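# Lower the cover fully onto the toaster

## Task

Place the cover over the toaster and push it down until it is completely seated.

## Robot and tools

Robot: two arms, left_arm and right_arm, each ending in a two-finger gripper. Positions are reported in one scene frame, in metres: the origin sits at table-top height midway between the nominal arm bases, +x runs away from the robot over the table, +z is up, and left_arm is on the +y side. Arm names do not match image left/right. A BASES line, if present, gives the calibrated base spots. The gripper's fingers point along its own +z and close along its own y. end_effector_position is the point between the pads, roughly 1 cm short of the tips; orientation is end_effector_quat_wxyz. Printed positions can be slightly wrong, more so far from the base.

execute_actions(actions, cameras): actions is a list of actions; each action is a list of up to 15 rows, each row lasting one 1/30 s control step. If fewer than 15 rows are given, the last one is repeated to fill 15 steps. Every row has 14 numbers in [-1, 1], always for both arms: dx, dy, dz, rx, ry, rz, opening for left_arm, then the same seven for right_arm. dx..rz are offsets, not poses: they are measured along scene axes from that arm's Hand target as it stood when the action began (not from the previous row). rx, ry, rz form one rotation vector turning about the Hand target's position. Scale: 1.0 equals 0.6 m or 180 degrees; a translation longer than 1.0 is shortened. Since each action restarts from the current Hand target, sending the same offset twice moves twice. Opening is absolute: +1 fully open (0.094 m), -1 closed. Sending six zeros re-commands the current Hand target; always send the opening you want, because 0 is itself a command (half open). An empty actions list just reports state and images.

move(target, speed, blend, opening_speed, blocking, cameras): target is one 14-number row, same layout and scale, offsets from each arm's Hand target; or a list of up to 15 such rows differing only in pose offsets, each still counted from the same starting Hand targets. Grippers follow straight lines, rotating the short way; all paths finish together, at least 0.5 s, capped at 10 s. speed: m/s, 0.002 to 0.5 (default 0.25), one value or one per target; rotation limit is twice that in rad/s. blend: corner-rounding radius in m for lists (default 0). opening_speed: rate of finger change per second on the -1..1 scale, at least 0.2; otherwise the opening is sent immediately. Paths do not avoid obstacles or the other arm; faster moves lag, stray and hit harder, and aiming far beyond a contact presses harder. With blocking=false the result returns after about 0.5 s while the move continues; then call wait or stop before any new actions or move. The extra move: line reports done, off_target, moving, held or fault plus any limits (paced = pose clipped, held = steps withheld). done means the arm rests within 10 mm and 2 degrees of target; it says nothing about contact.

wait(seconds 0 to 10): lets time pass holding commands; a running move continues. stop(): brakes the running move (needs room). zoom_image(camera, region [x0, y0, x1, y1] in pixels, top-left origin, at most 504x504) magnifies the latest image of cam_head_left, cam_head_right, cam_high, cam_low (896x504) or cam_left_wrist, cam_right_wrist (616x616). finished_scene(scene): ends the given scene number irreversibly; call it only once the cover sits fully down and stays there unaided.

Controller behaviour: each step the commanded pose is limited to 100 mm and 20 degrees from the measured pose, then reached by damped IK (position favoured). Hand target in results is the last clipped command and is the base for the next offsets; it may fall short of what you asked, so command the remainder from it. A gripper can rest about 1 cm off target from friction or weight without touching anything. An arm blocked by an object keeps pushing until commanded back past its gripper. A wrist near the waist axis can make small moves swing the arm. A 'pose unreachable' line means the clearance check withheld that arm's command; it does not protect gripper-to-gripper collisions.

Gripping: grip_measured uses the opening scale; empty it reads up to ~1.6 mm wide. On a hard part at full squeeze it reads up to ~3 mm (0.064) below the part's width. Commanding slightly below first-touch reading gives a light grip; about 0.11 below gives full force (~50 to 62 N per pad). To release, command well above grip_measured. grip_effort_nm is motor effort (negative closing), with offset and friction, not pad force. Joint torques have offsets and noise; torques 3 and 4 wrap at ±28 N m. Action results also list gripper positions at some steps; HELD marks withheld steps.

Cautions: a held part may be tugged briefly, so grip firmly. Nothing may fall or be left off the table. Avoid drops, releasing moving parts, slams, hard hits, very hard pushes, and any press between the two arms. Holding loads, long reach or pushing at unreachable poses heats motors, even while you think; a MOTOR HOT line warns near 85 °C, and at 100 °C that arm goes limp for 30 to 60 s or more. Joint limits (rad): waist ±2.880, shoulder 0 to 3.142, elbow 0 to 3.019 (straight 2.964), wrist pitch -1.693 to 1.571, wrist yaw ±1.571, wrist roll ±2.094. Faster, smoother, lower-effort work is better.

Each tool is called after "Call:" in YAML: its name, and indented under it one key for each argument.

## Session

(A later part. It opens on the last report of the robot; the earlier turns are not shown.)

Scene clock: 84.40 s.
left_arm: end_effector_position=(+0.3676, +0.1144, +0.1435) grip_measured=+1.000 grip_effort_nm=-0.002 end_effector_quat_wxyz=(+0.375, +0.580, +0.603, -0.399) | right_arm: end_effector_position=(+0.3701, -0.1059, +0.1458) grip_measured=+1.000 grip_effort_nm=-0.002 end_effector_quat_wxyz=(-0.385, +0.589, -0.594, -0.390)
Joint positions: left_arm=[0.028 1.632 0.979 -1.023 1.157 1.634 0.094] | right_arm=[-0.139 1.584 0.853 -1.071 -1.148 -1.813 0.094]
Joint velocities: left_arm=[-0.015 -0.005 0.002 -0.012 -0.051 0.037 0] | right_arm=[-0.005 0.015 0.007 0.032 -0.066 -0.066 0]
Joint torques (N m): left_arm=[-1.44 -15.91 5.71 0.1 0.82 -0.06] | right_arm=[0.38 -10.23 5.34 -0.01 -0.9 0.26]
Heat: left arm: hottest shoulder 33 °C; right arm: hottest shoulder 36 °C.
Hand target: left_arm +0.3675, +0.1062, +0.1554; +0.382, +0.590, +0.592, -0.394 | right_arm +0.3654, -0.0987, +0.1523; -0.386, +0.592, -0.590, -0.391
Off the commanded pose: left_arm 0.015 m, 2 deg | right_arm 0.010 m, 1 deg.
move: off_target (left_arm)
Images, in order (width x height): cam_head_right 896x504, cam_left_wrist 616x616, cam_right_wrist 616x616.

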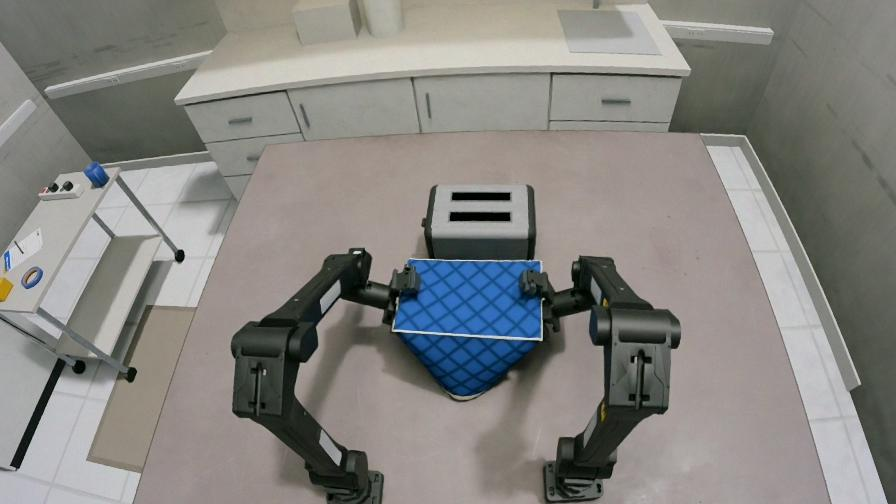

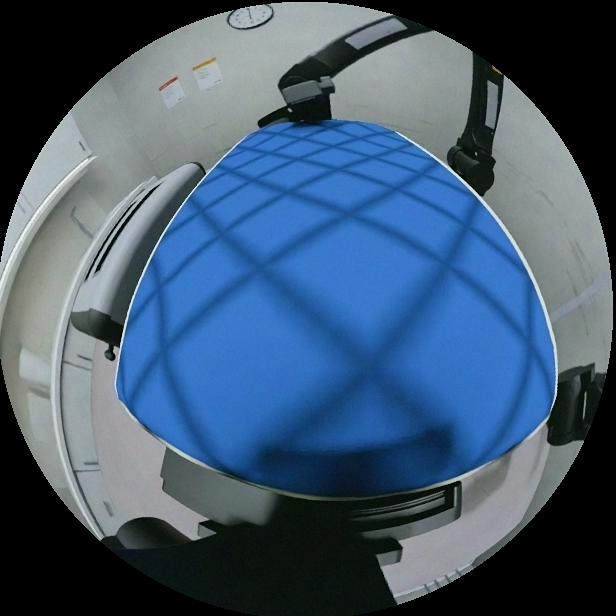

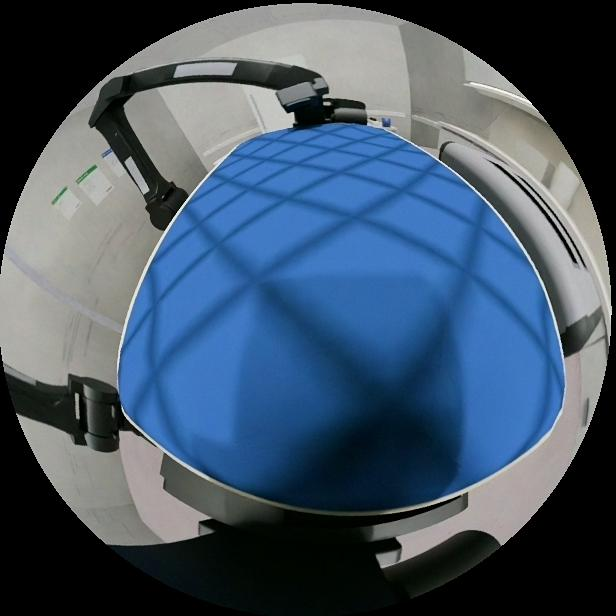

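Call:
move:
  target:
    - [0,0.24,0.03,0,0,0,1,0,-0.25,0.03,0,0,0,1]
    - [0,0.24,0.09,0,0.46,0.19,1,0,-0.25,0.09,0,0.46,-0.19,1]

Call:
zoom_image:
  camera: "cam_low"
  region: [250, 130, 530, 340]

Scene clock: 105.80 s.
left_arm: end_effector_position=(+0.3601, +0.2397, +0.1909) grip_measured=+1.000 grip_effort_nm=-0.012 end_effector_quat_wxyz=(-0.003, -0.015, +0.836, -0.549) | right_arm: end_effector_position=(+0.3537, -0.2392, +0.1867) grip_measured=+1.000 grip_effort_nm=-0.002 end_effector_quat_wxyz=(+0.007, +0.015, +0.847, +0.532)
Joint positions: left_arm=[0.332 1.69 1.16 -1.675 1.055 0.678 0.094] | right_arm=[-0.495 1.636 1.022 -1.668 -0.961 -0.806 0.094]
Joint velocities: left_arm=[-0.015 -0.005 -0.007 0.022 -0.051 0.007 0] | right_arm=[-0.005 -0.024 -0.007 -0.007 0.007 0.051 0]
Joint torques (N m): left_arm=[0.67 -16.5 8.23 -1.28 0.63 0.04] | right_arm=[-2.02 -10.75 9.98 -1.11 -0.61 0.2]
Heat: left arm: hottest shoulder 33 °C; right arm: hottest shoulder 35 °C.
Hand target: left_arm +0.3696, +0.2486, +0.2112; -0.005, +0.001, +0.829, -0.560 | right_arm +0.3656, -0.2497, +0.2043; -0.006, -0.007, +0.832, +0.555
Off the commanded pose: left_arm 0.022 m, 3 deg | right_arm 0.025 m, 5 deg.
joint sent to its limit (left arm) — joint 4 (wrist pitch), lower limit. The joint targets are off in orientation, not in position.
joint sent to its limit (right arm) — joint 4 (wrist pitch), lower limit. The joint targets are off in orientation, not in position.
move: off_target (left_arm, right_arm)

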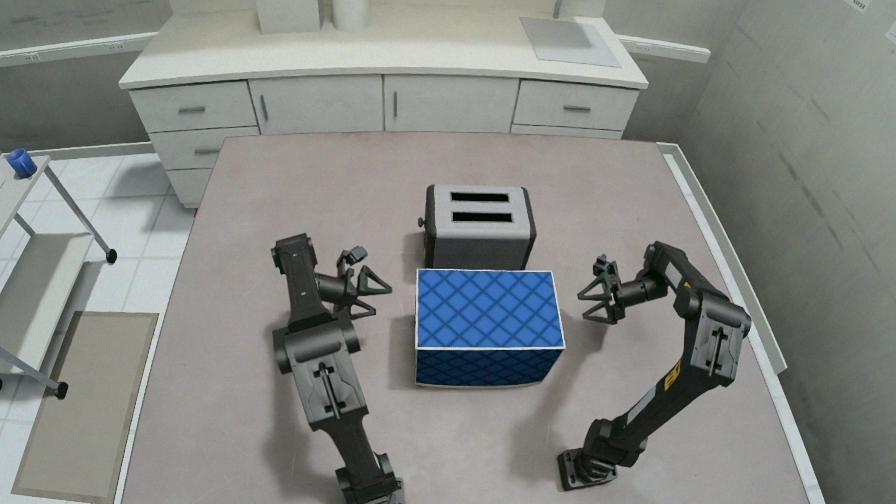

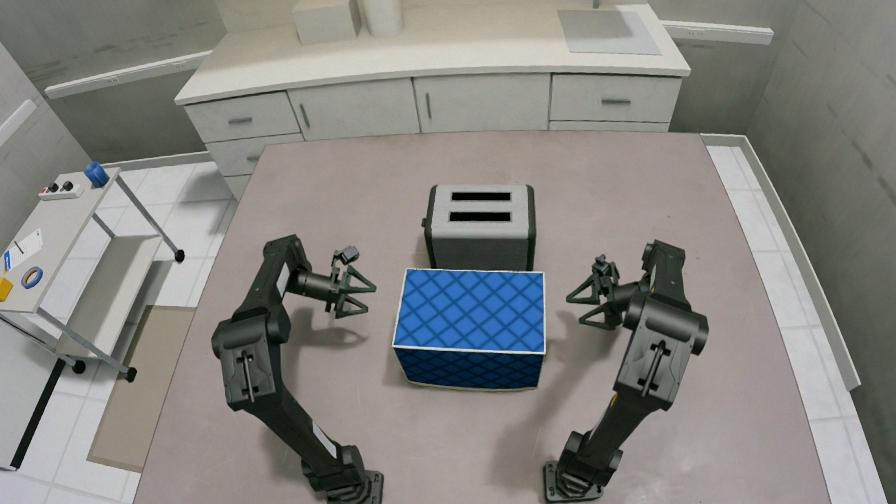

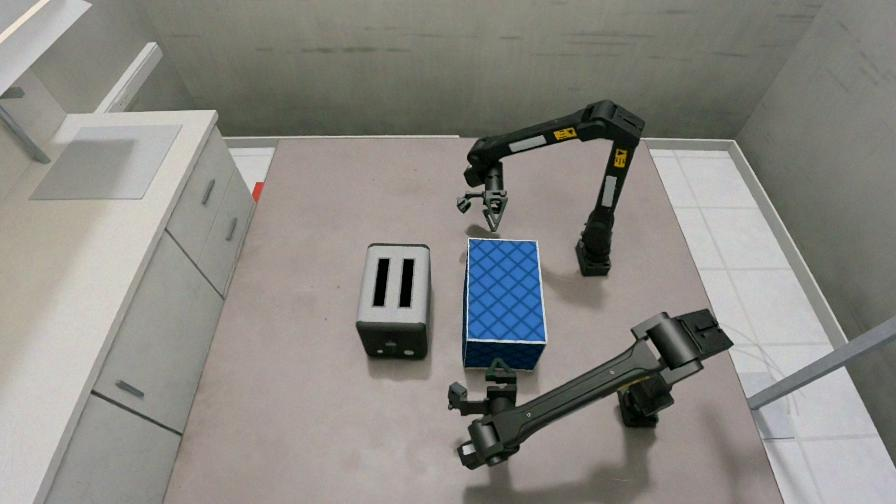

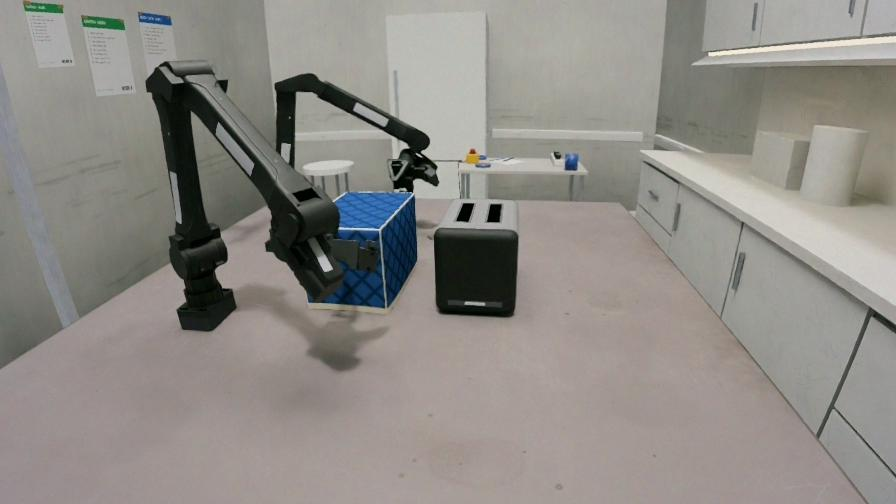

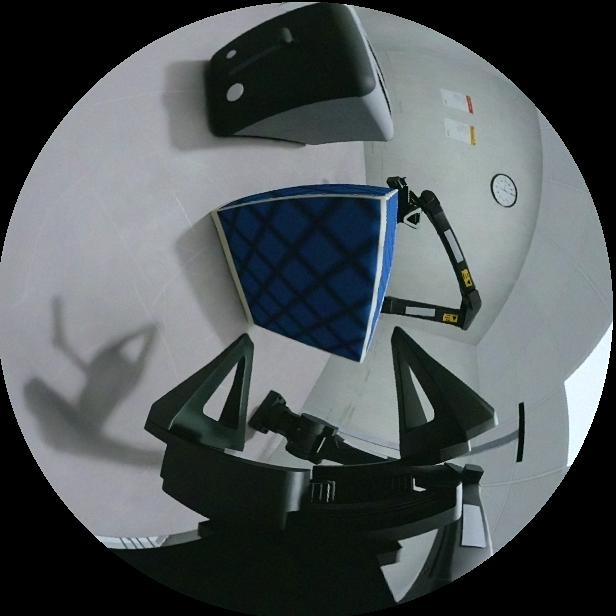

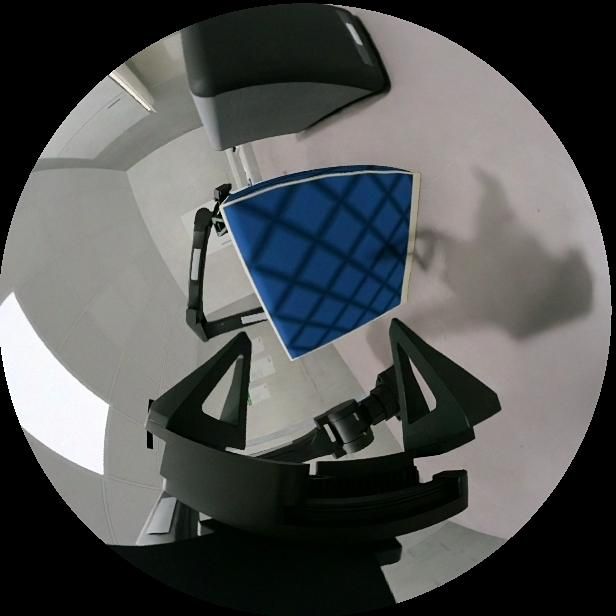

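Scaled by 1.800.

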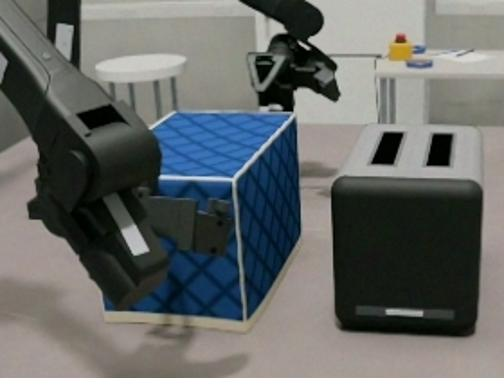

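Call:
move:
  target: [-0.02,-0.1,0.02,0,0,0,1,-0.012,0.1,0.03,0,0,0,1]
  speed: 0.1

Call:
zoom_image:
  camera: "cam_low"
  region: [250, 130, 530, 340]

Call:
zoom_image:
  camera: "cam_head_right"
  region: [320, 220, 680, 400]

Scene clock: 128.03 s.
left_arm: end_effector_position=(+0.3568, +0.1944, +0.2132) grip_measured=+1.000 grip_effort_nm=-0.012 end_effector_quat_wxyz=(-0.015, -0.009, +0.827, -0.563) | right_arm: end_effector_position=(+0.3609, -0.1940, +0.2152) grip_measured=+1.000 grip_effort_nm=-0.012 end_effector_quat_wxyz=(+0.005, -0.001, +0.836, +0.549)
Joint positions: left_arm=[0.231 1.629 1.14 -1.646 1.122 0.575 0.094] | right_arm=[-0.381 1.573 1.022 -1.668 -1.048 -0.73 0.094]
Joint velocities: left_arm=[-0.015 0.005 -0.007 0.002 -0.007 -0.037 0] | right_arm=[-0.005 -0.015 0.017 0.007 -0.095 -0.022 0]
Joint torques (N m): left_arm=[-1.08 -16.15 5.85 -0.27 0.68 0.04] | right_arm=[-0.03 -10.17 6.69 -1.06 -0.67 0.2]
Heat: left arm: hottest elbow 33 °C; right arm: hottest shoulder 35 °C.
Hand target: left_arm +0.3565, +0.1890, +0.2222; -0.006, +0.001, +0.828, -0.560 | right_arm +0.3586, -0.1895, +0.2234; -0.006, -0.007, +0.831, +0.556
Off the commanded pose: left_arm 0.012 m, 2 deg | right_arm 0.009 m, 2 deg.
joint sent to its limit (right arm) — joint 4 (wrist pitch), lower limit. The joint targets still meet the commanded pose.
move: off_target (left_arm)

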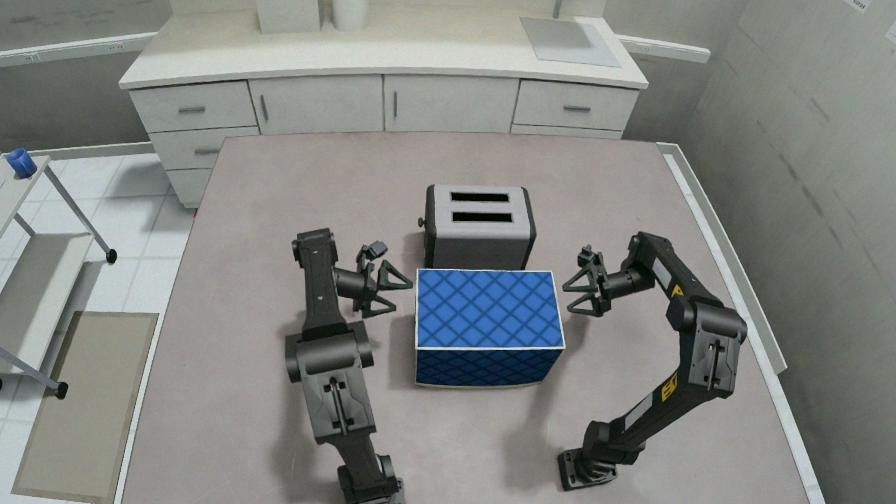

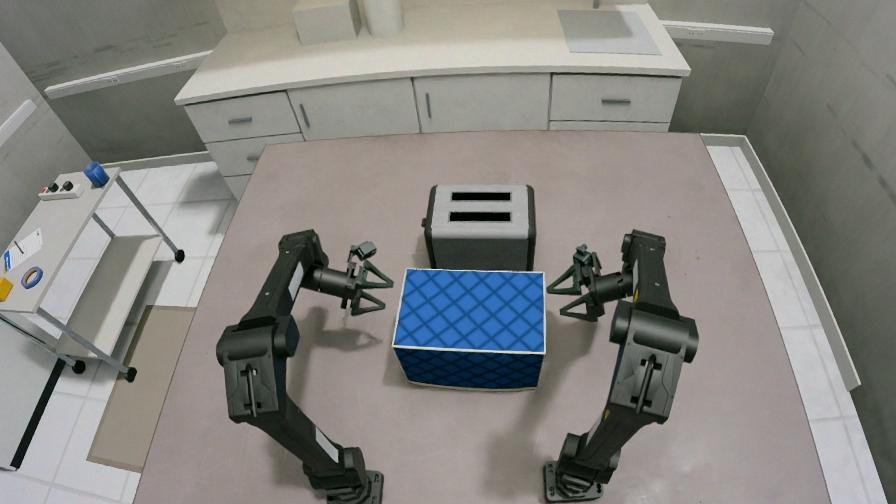

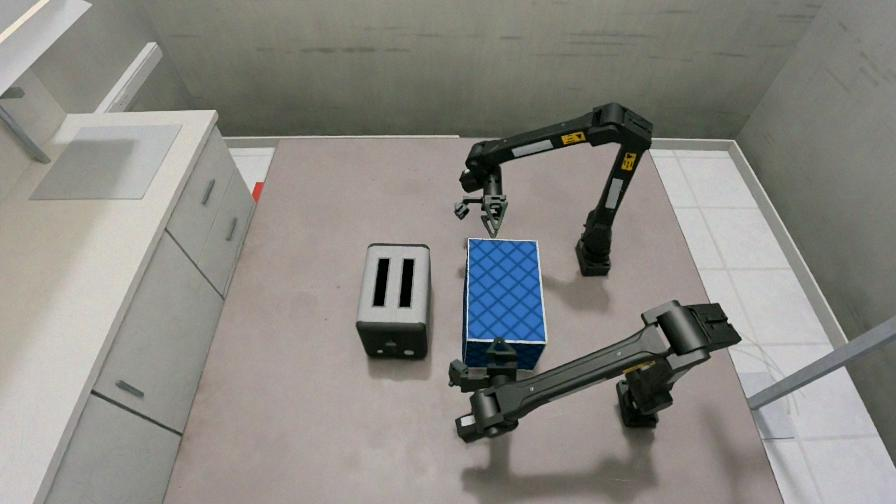

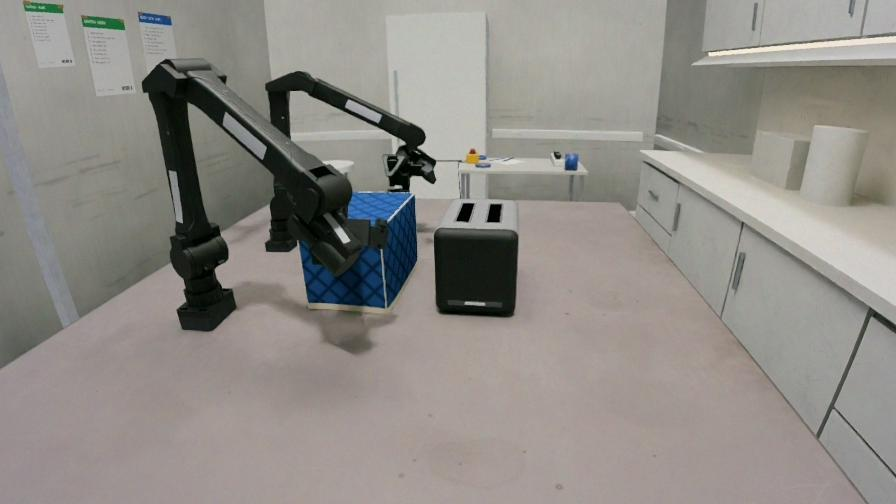

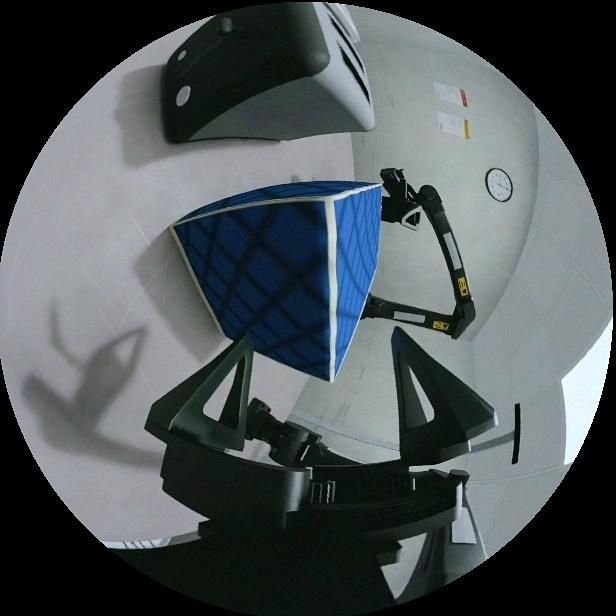

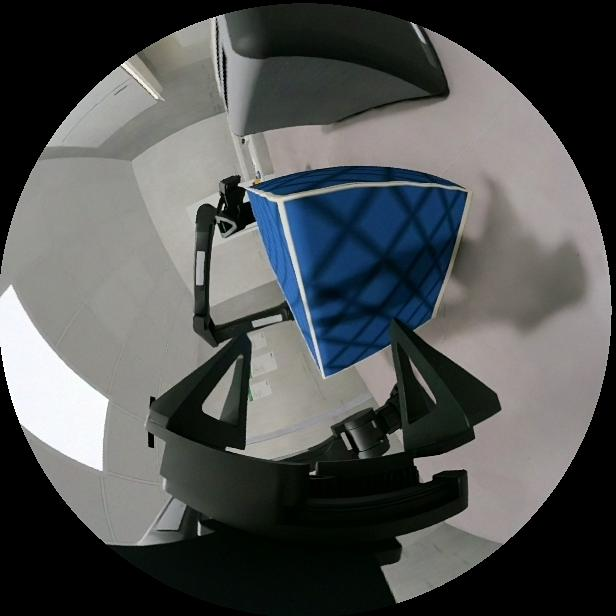

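Scaled by 1.800.

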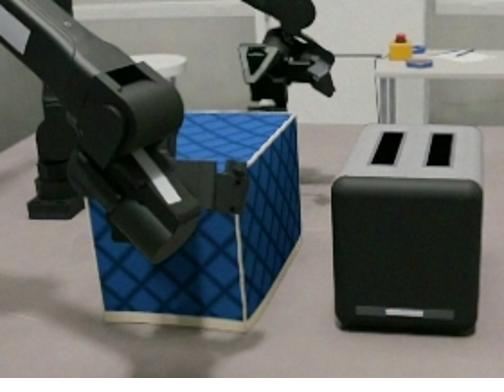

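Scaled by 1.400.

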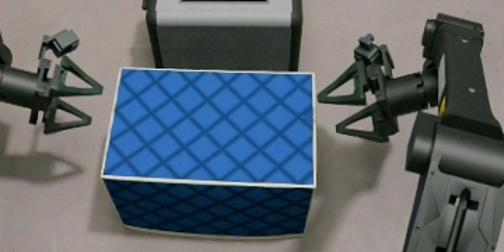

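Call:
move:
  target: [-0.035,-0.085,-0.01,0,0,0,1,-0.038,0.085,-0.012,0,0,0,1]
  speed: 0.06

Call:
zoom_image:
  camera: "cam_head_right"
  region: [320, 220, 680, 400]

Scene clock: 136.90 s.
left_arm: end_effector_position=(+0.3353, +0.1445, +0.2070) grip_measured=+1.000 grip_effort_nm=-0.012 end_effector_quat_wxyz=(-0.015, -0.009, +0.827, -0.561) | right_arm: end_effector_position=(+0.3407, -0.1439, +0.2139) grip_measured=+1.000 grip_effort_nm=-0.007 end_effector_quat_wxyz=(-0.005, -0.005, +0.830, +0.558)
Joint positions: left_arm=[0.116 1.517 1.01 -1.395 1.169 0.319 0.094] | right_arm=[-0.262 1.483 0.918 -1.533 -1.118 -0.571 0.094]
Joint velocities: left_arm=[0.015 -0.005 -0.012 0.017 -0.007 -0.022 0] | right_arm=[-0.005 -0.015 -0.012 0.012 0.022 0.007 0]
Joint torques (N m): left_arm=[-1.08 -14.39 6.19 -0.05 0.74 0.05] | right_arm=[0.15 -9.05 5.85 -0.27 -0.73 0.19]
Heat: left arm: hottest shoulder 32 °C; right arm: hottest shoulder 34 °C.
Hand target: left_arm +0.3342, +0.1385, +0.2155; -0.007, +0.003, +0.828, -0.561 | right_arm +0.3360, -0.1383, +0.2175; -0.005, -0.007, +0.830, +0.557
Off the commanded pose: left_arm 0.011 m, 2 deg | right_arm 0.008 m, 0 deg.
move: off_target (left_arm)

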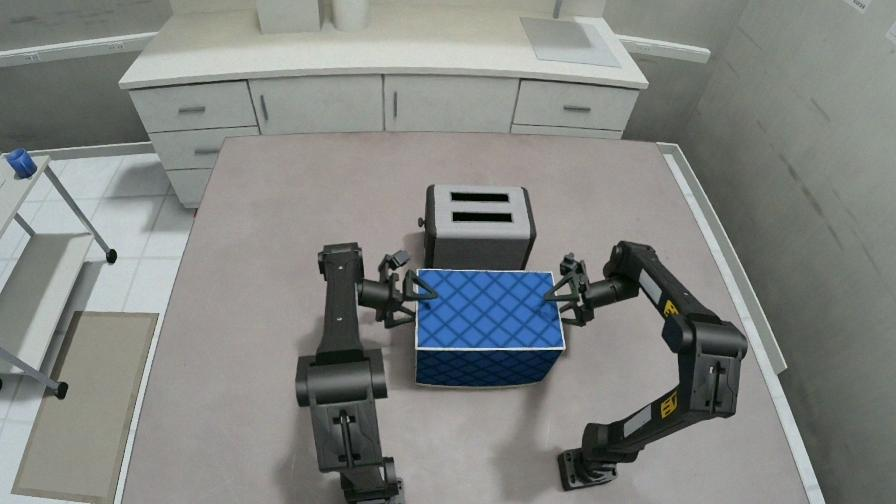

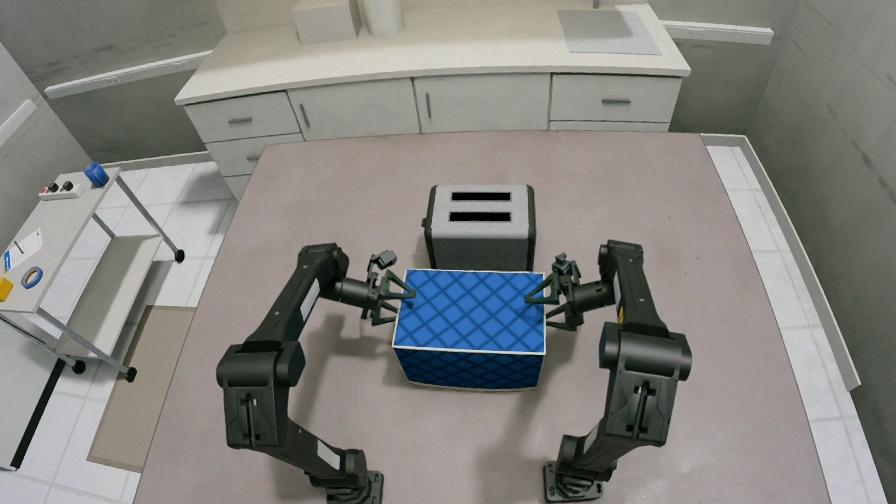

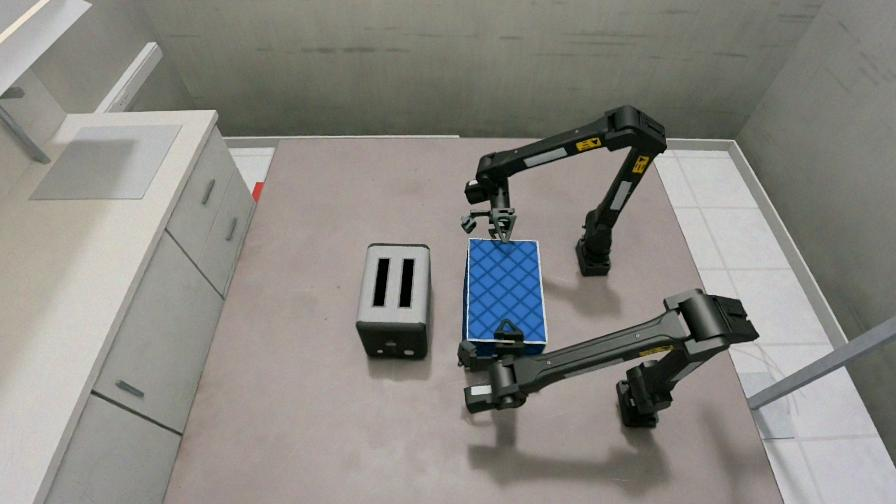

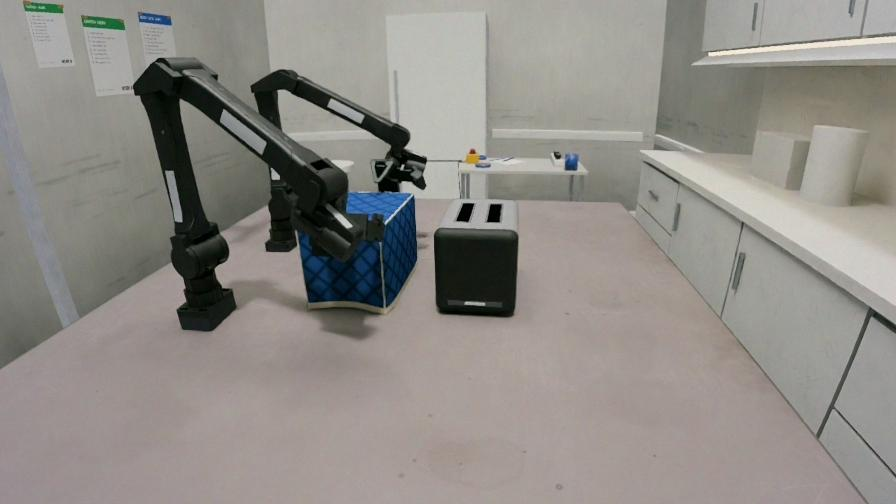

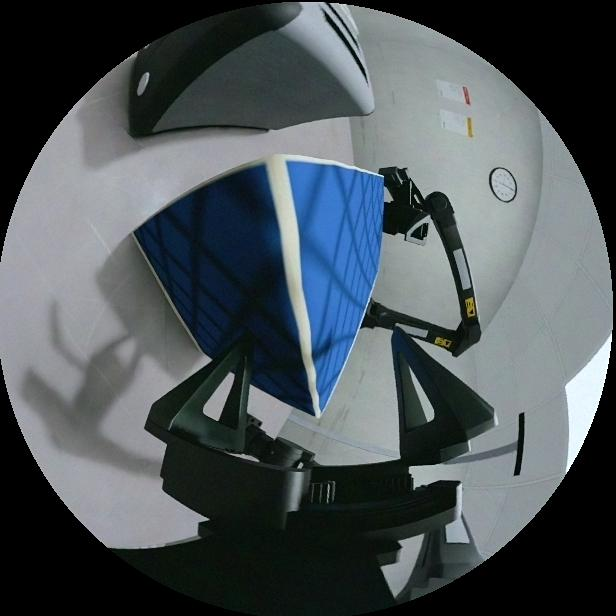

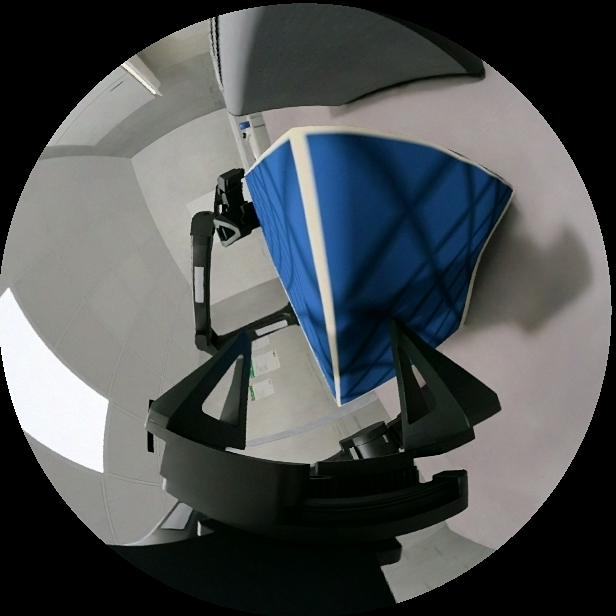

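Scaled by 1.400.

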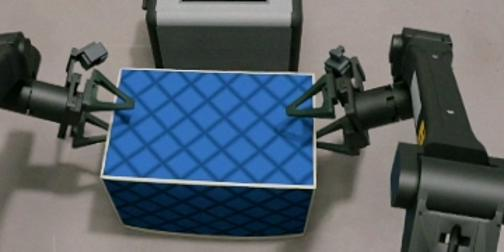

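Call:
move:
  target: [0,0,-0.007,0,0,0,-1,0,0,-0.005,0,0,0,-1]
  opening_speed: 0.8

Call:
zoom_image:
  camera: "cam_head_right"
  region: [320, 220, 680, 400]

Scene clock: 146.83 s.
left_arm: end_effector_position=(+0.3345, +0.1442, +0.2042) grip_measured=-0.893 grip_effort_nm=-0.989 end_effector_quat_wxyz=(-0.014, -0.008, +0.828, -0.561) | right_arm: end_effector_position=(+0.3402, -0.1437, +0.2119) grip_measured=-0.940 grip_effort_nm=-0.945 end_effector_quat_wxyz=(-0.003, -0.006, +0.830, +0.557)
Joint positions: left_arm=[0.115 1.517 1.002 -1.382 1.169 0.318 0.005] | right_arm=[-0.262 1.482 0.913 -1.523 -1.118 -0.57 0.003]
Joint velocities: left_arm=[-0.015 -0.005 -0.012 -0.012 -0.007 -0.066 -0.001] | right_arm=[-0.005 -0.005 -0.017 -0.012 0.022 -0.007 -0.002]
Joint torques (N m): left_arm=[-1.14 -13.98 6.26 -0.08 0.73 0.03] | right_arm=[0.21 -8.88 5.86 -0.28 -0.73 0.2]
Heat: left arm: hottest shoulder 32 °C; right arm: hottest shoulder 34 °C.
Hand target: left_arm +0.3342, +0.1386, +0.2114; -0.007, +0.002, +0.828, -0.561 | right_arm +0.3359, -0.1382, +0.2145; -0.005, -0.007, +0.830, +0.557
Off the commanded pose: left_arm 0.009 m, 1 deg | right_arm 0.007 m, 0 deg.
move: done

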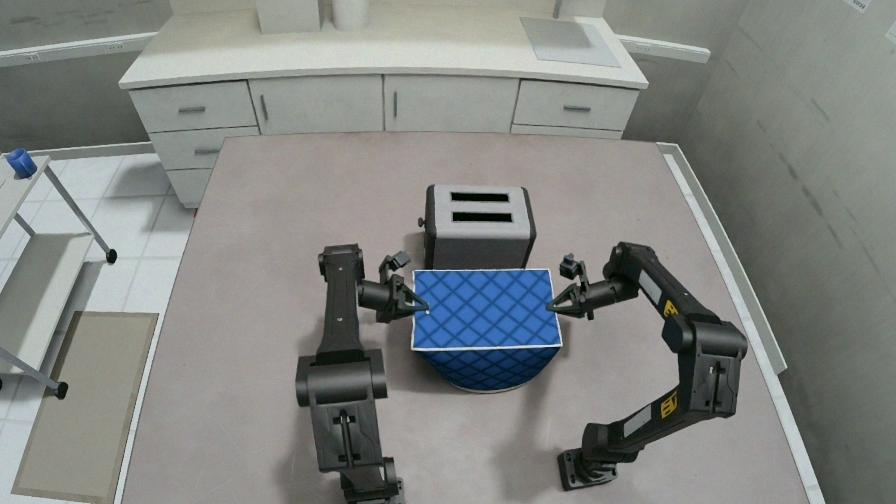

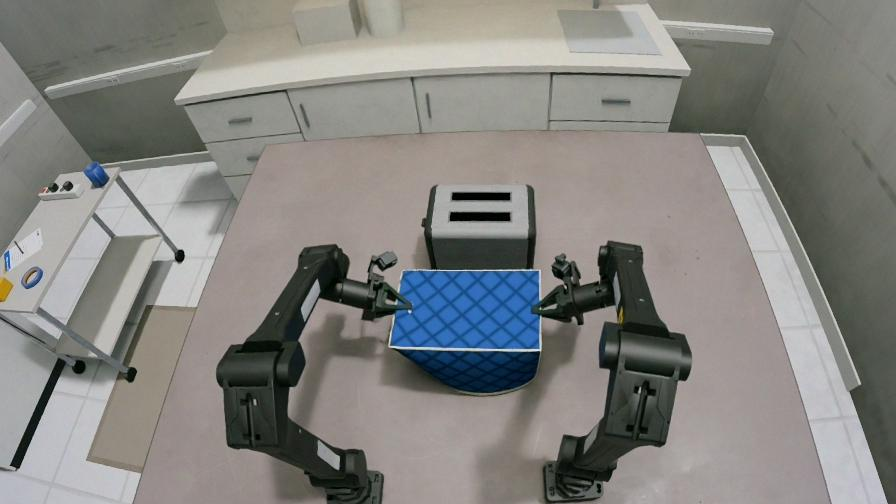

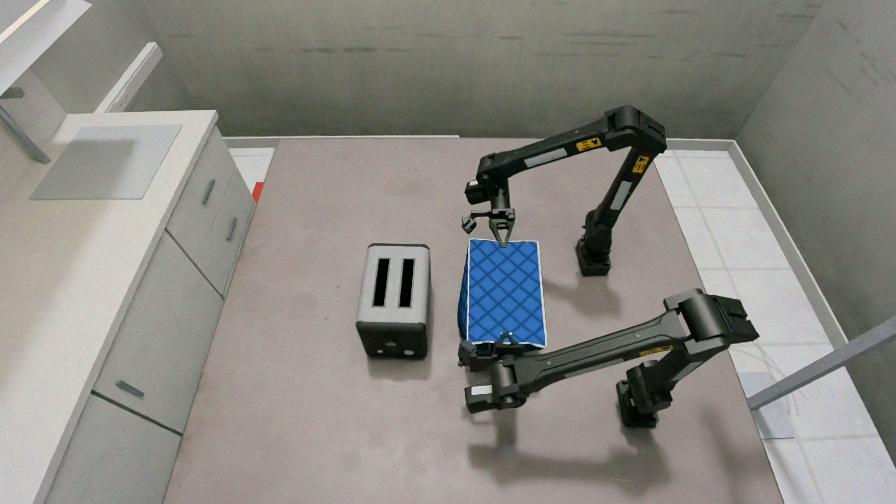

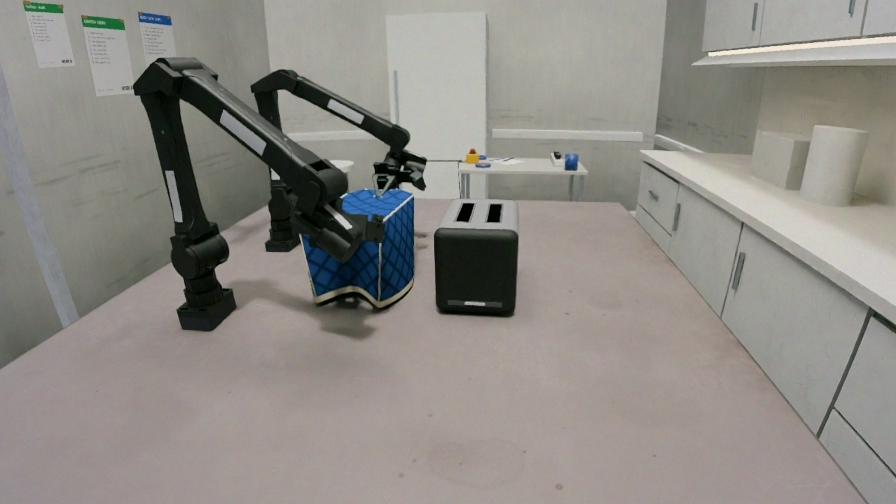

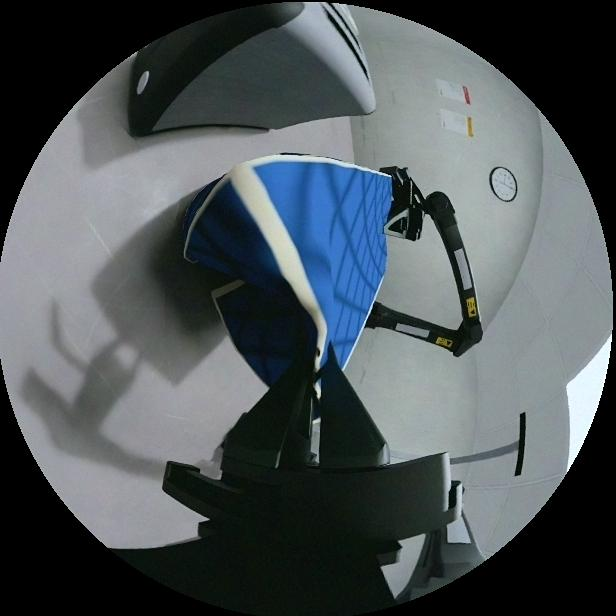

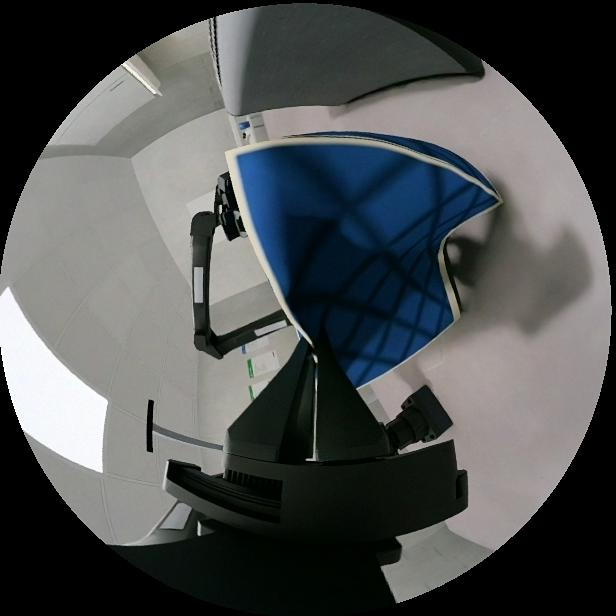

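Scaled by 1.400.

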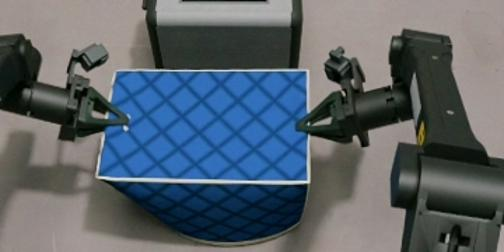

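Call:
move:
  target: [0,0,0.42,0,0,0,-1,-0.005,0,0.42,0,0,0,-1]
  speed: 0.12

Scene clock: 153.60 s.
left_arm: end_effector_position=(+0.3353, +0.1416, +0.4373) grip_measured=-0.895 grip_effort_nm=-1.033 end_effector_quat_wxyz=(+0.037, -0.049, +0.828, -0.557) | right_arm: end_effector_position=(+0.3341, -0.1388, +0.4414) grip_measured=-0.945 grip_effort_nm=-1.028 end_effector_quat_wxyz=(+0.083, +0.071, +0.832, +0.544)
Joint positions: left_arm=[0.111 1.274 1.405 -1.678 1.185 -0.019 0.005] | right_arm=[-0.262 1.108 1.239 -1.672 -1.165 -0.034 0.003]
Joint velocities: left_arm=[0.005 0.015 -0.002 -0.007 0.037 -0.051 0] | right_arm=[-0.005 -0.015 -0.022 0.007 -0.037 -0.037 0]
Joint torques (N m): left_arm=[-1.38 -11.22 10.63 -0.43 0.92 0.02] | right_arm=[-0.91 -5.42 14.2 0.02 -0.91 0.26]
Heat: left arm: hottest shoulder 32 °C; right arm: hottest shoulder 34 °C.
Hand target: left_arm +0.3324, +0.1353, +0.4626; -0.009, +0.005, +0.828, -0.561 | right_arm +0.3360, -0.1396, +0.4681; -0.005, -0.007, +0.830, +0.558
Off the commanded pose: left_arm 0.026 m, 8 deg | right_arm 0.025 m, 14 deg.
joint sent to its limit (left arm) — joint 4 (wrist pitch), lower limit. The joint targets are off in position and orientation.
joint sent to its limit (right arm) — joint 4 (wrist pitch), lower limit. The joint targets are off in orientation, not in position.
move: off_target (left_arm, right_arm)

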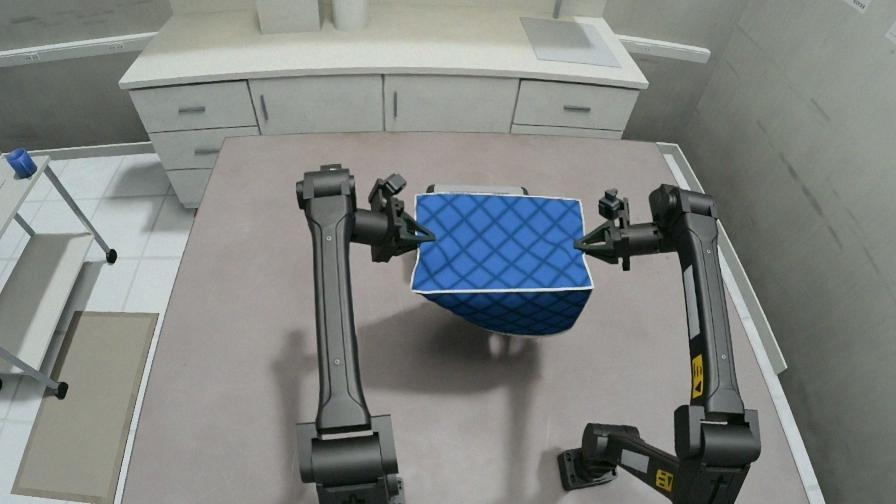

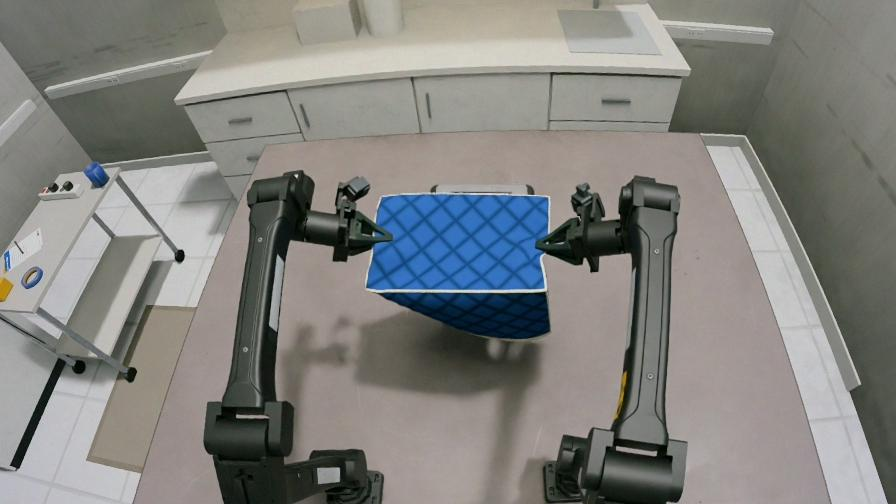

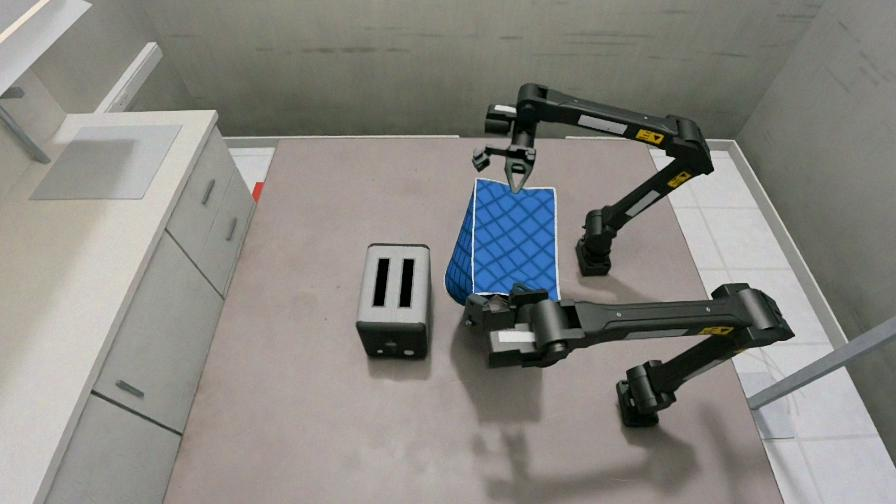

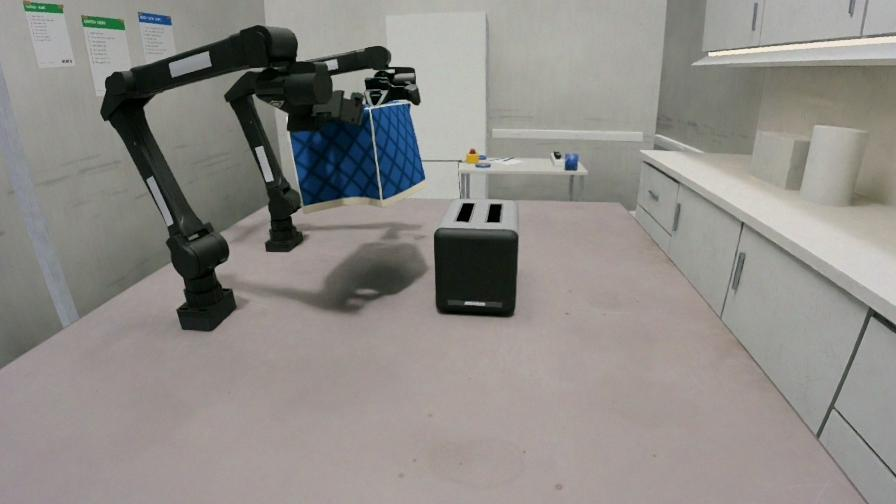

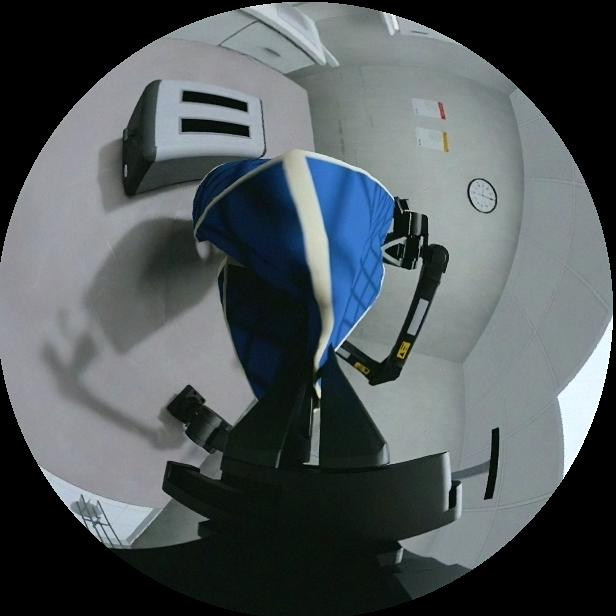

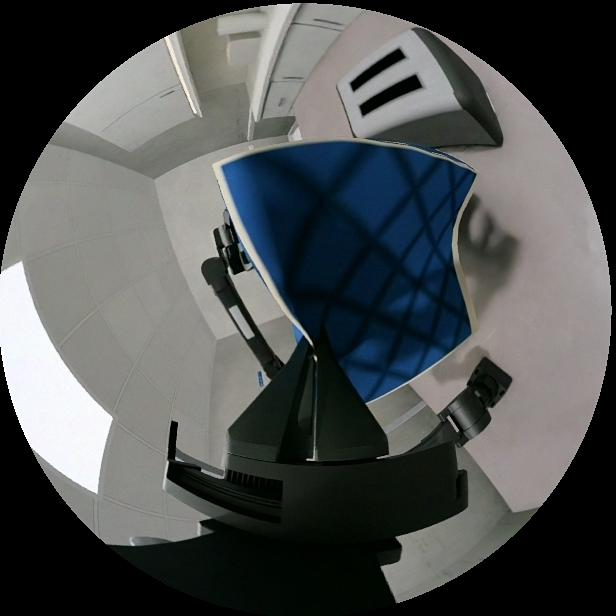

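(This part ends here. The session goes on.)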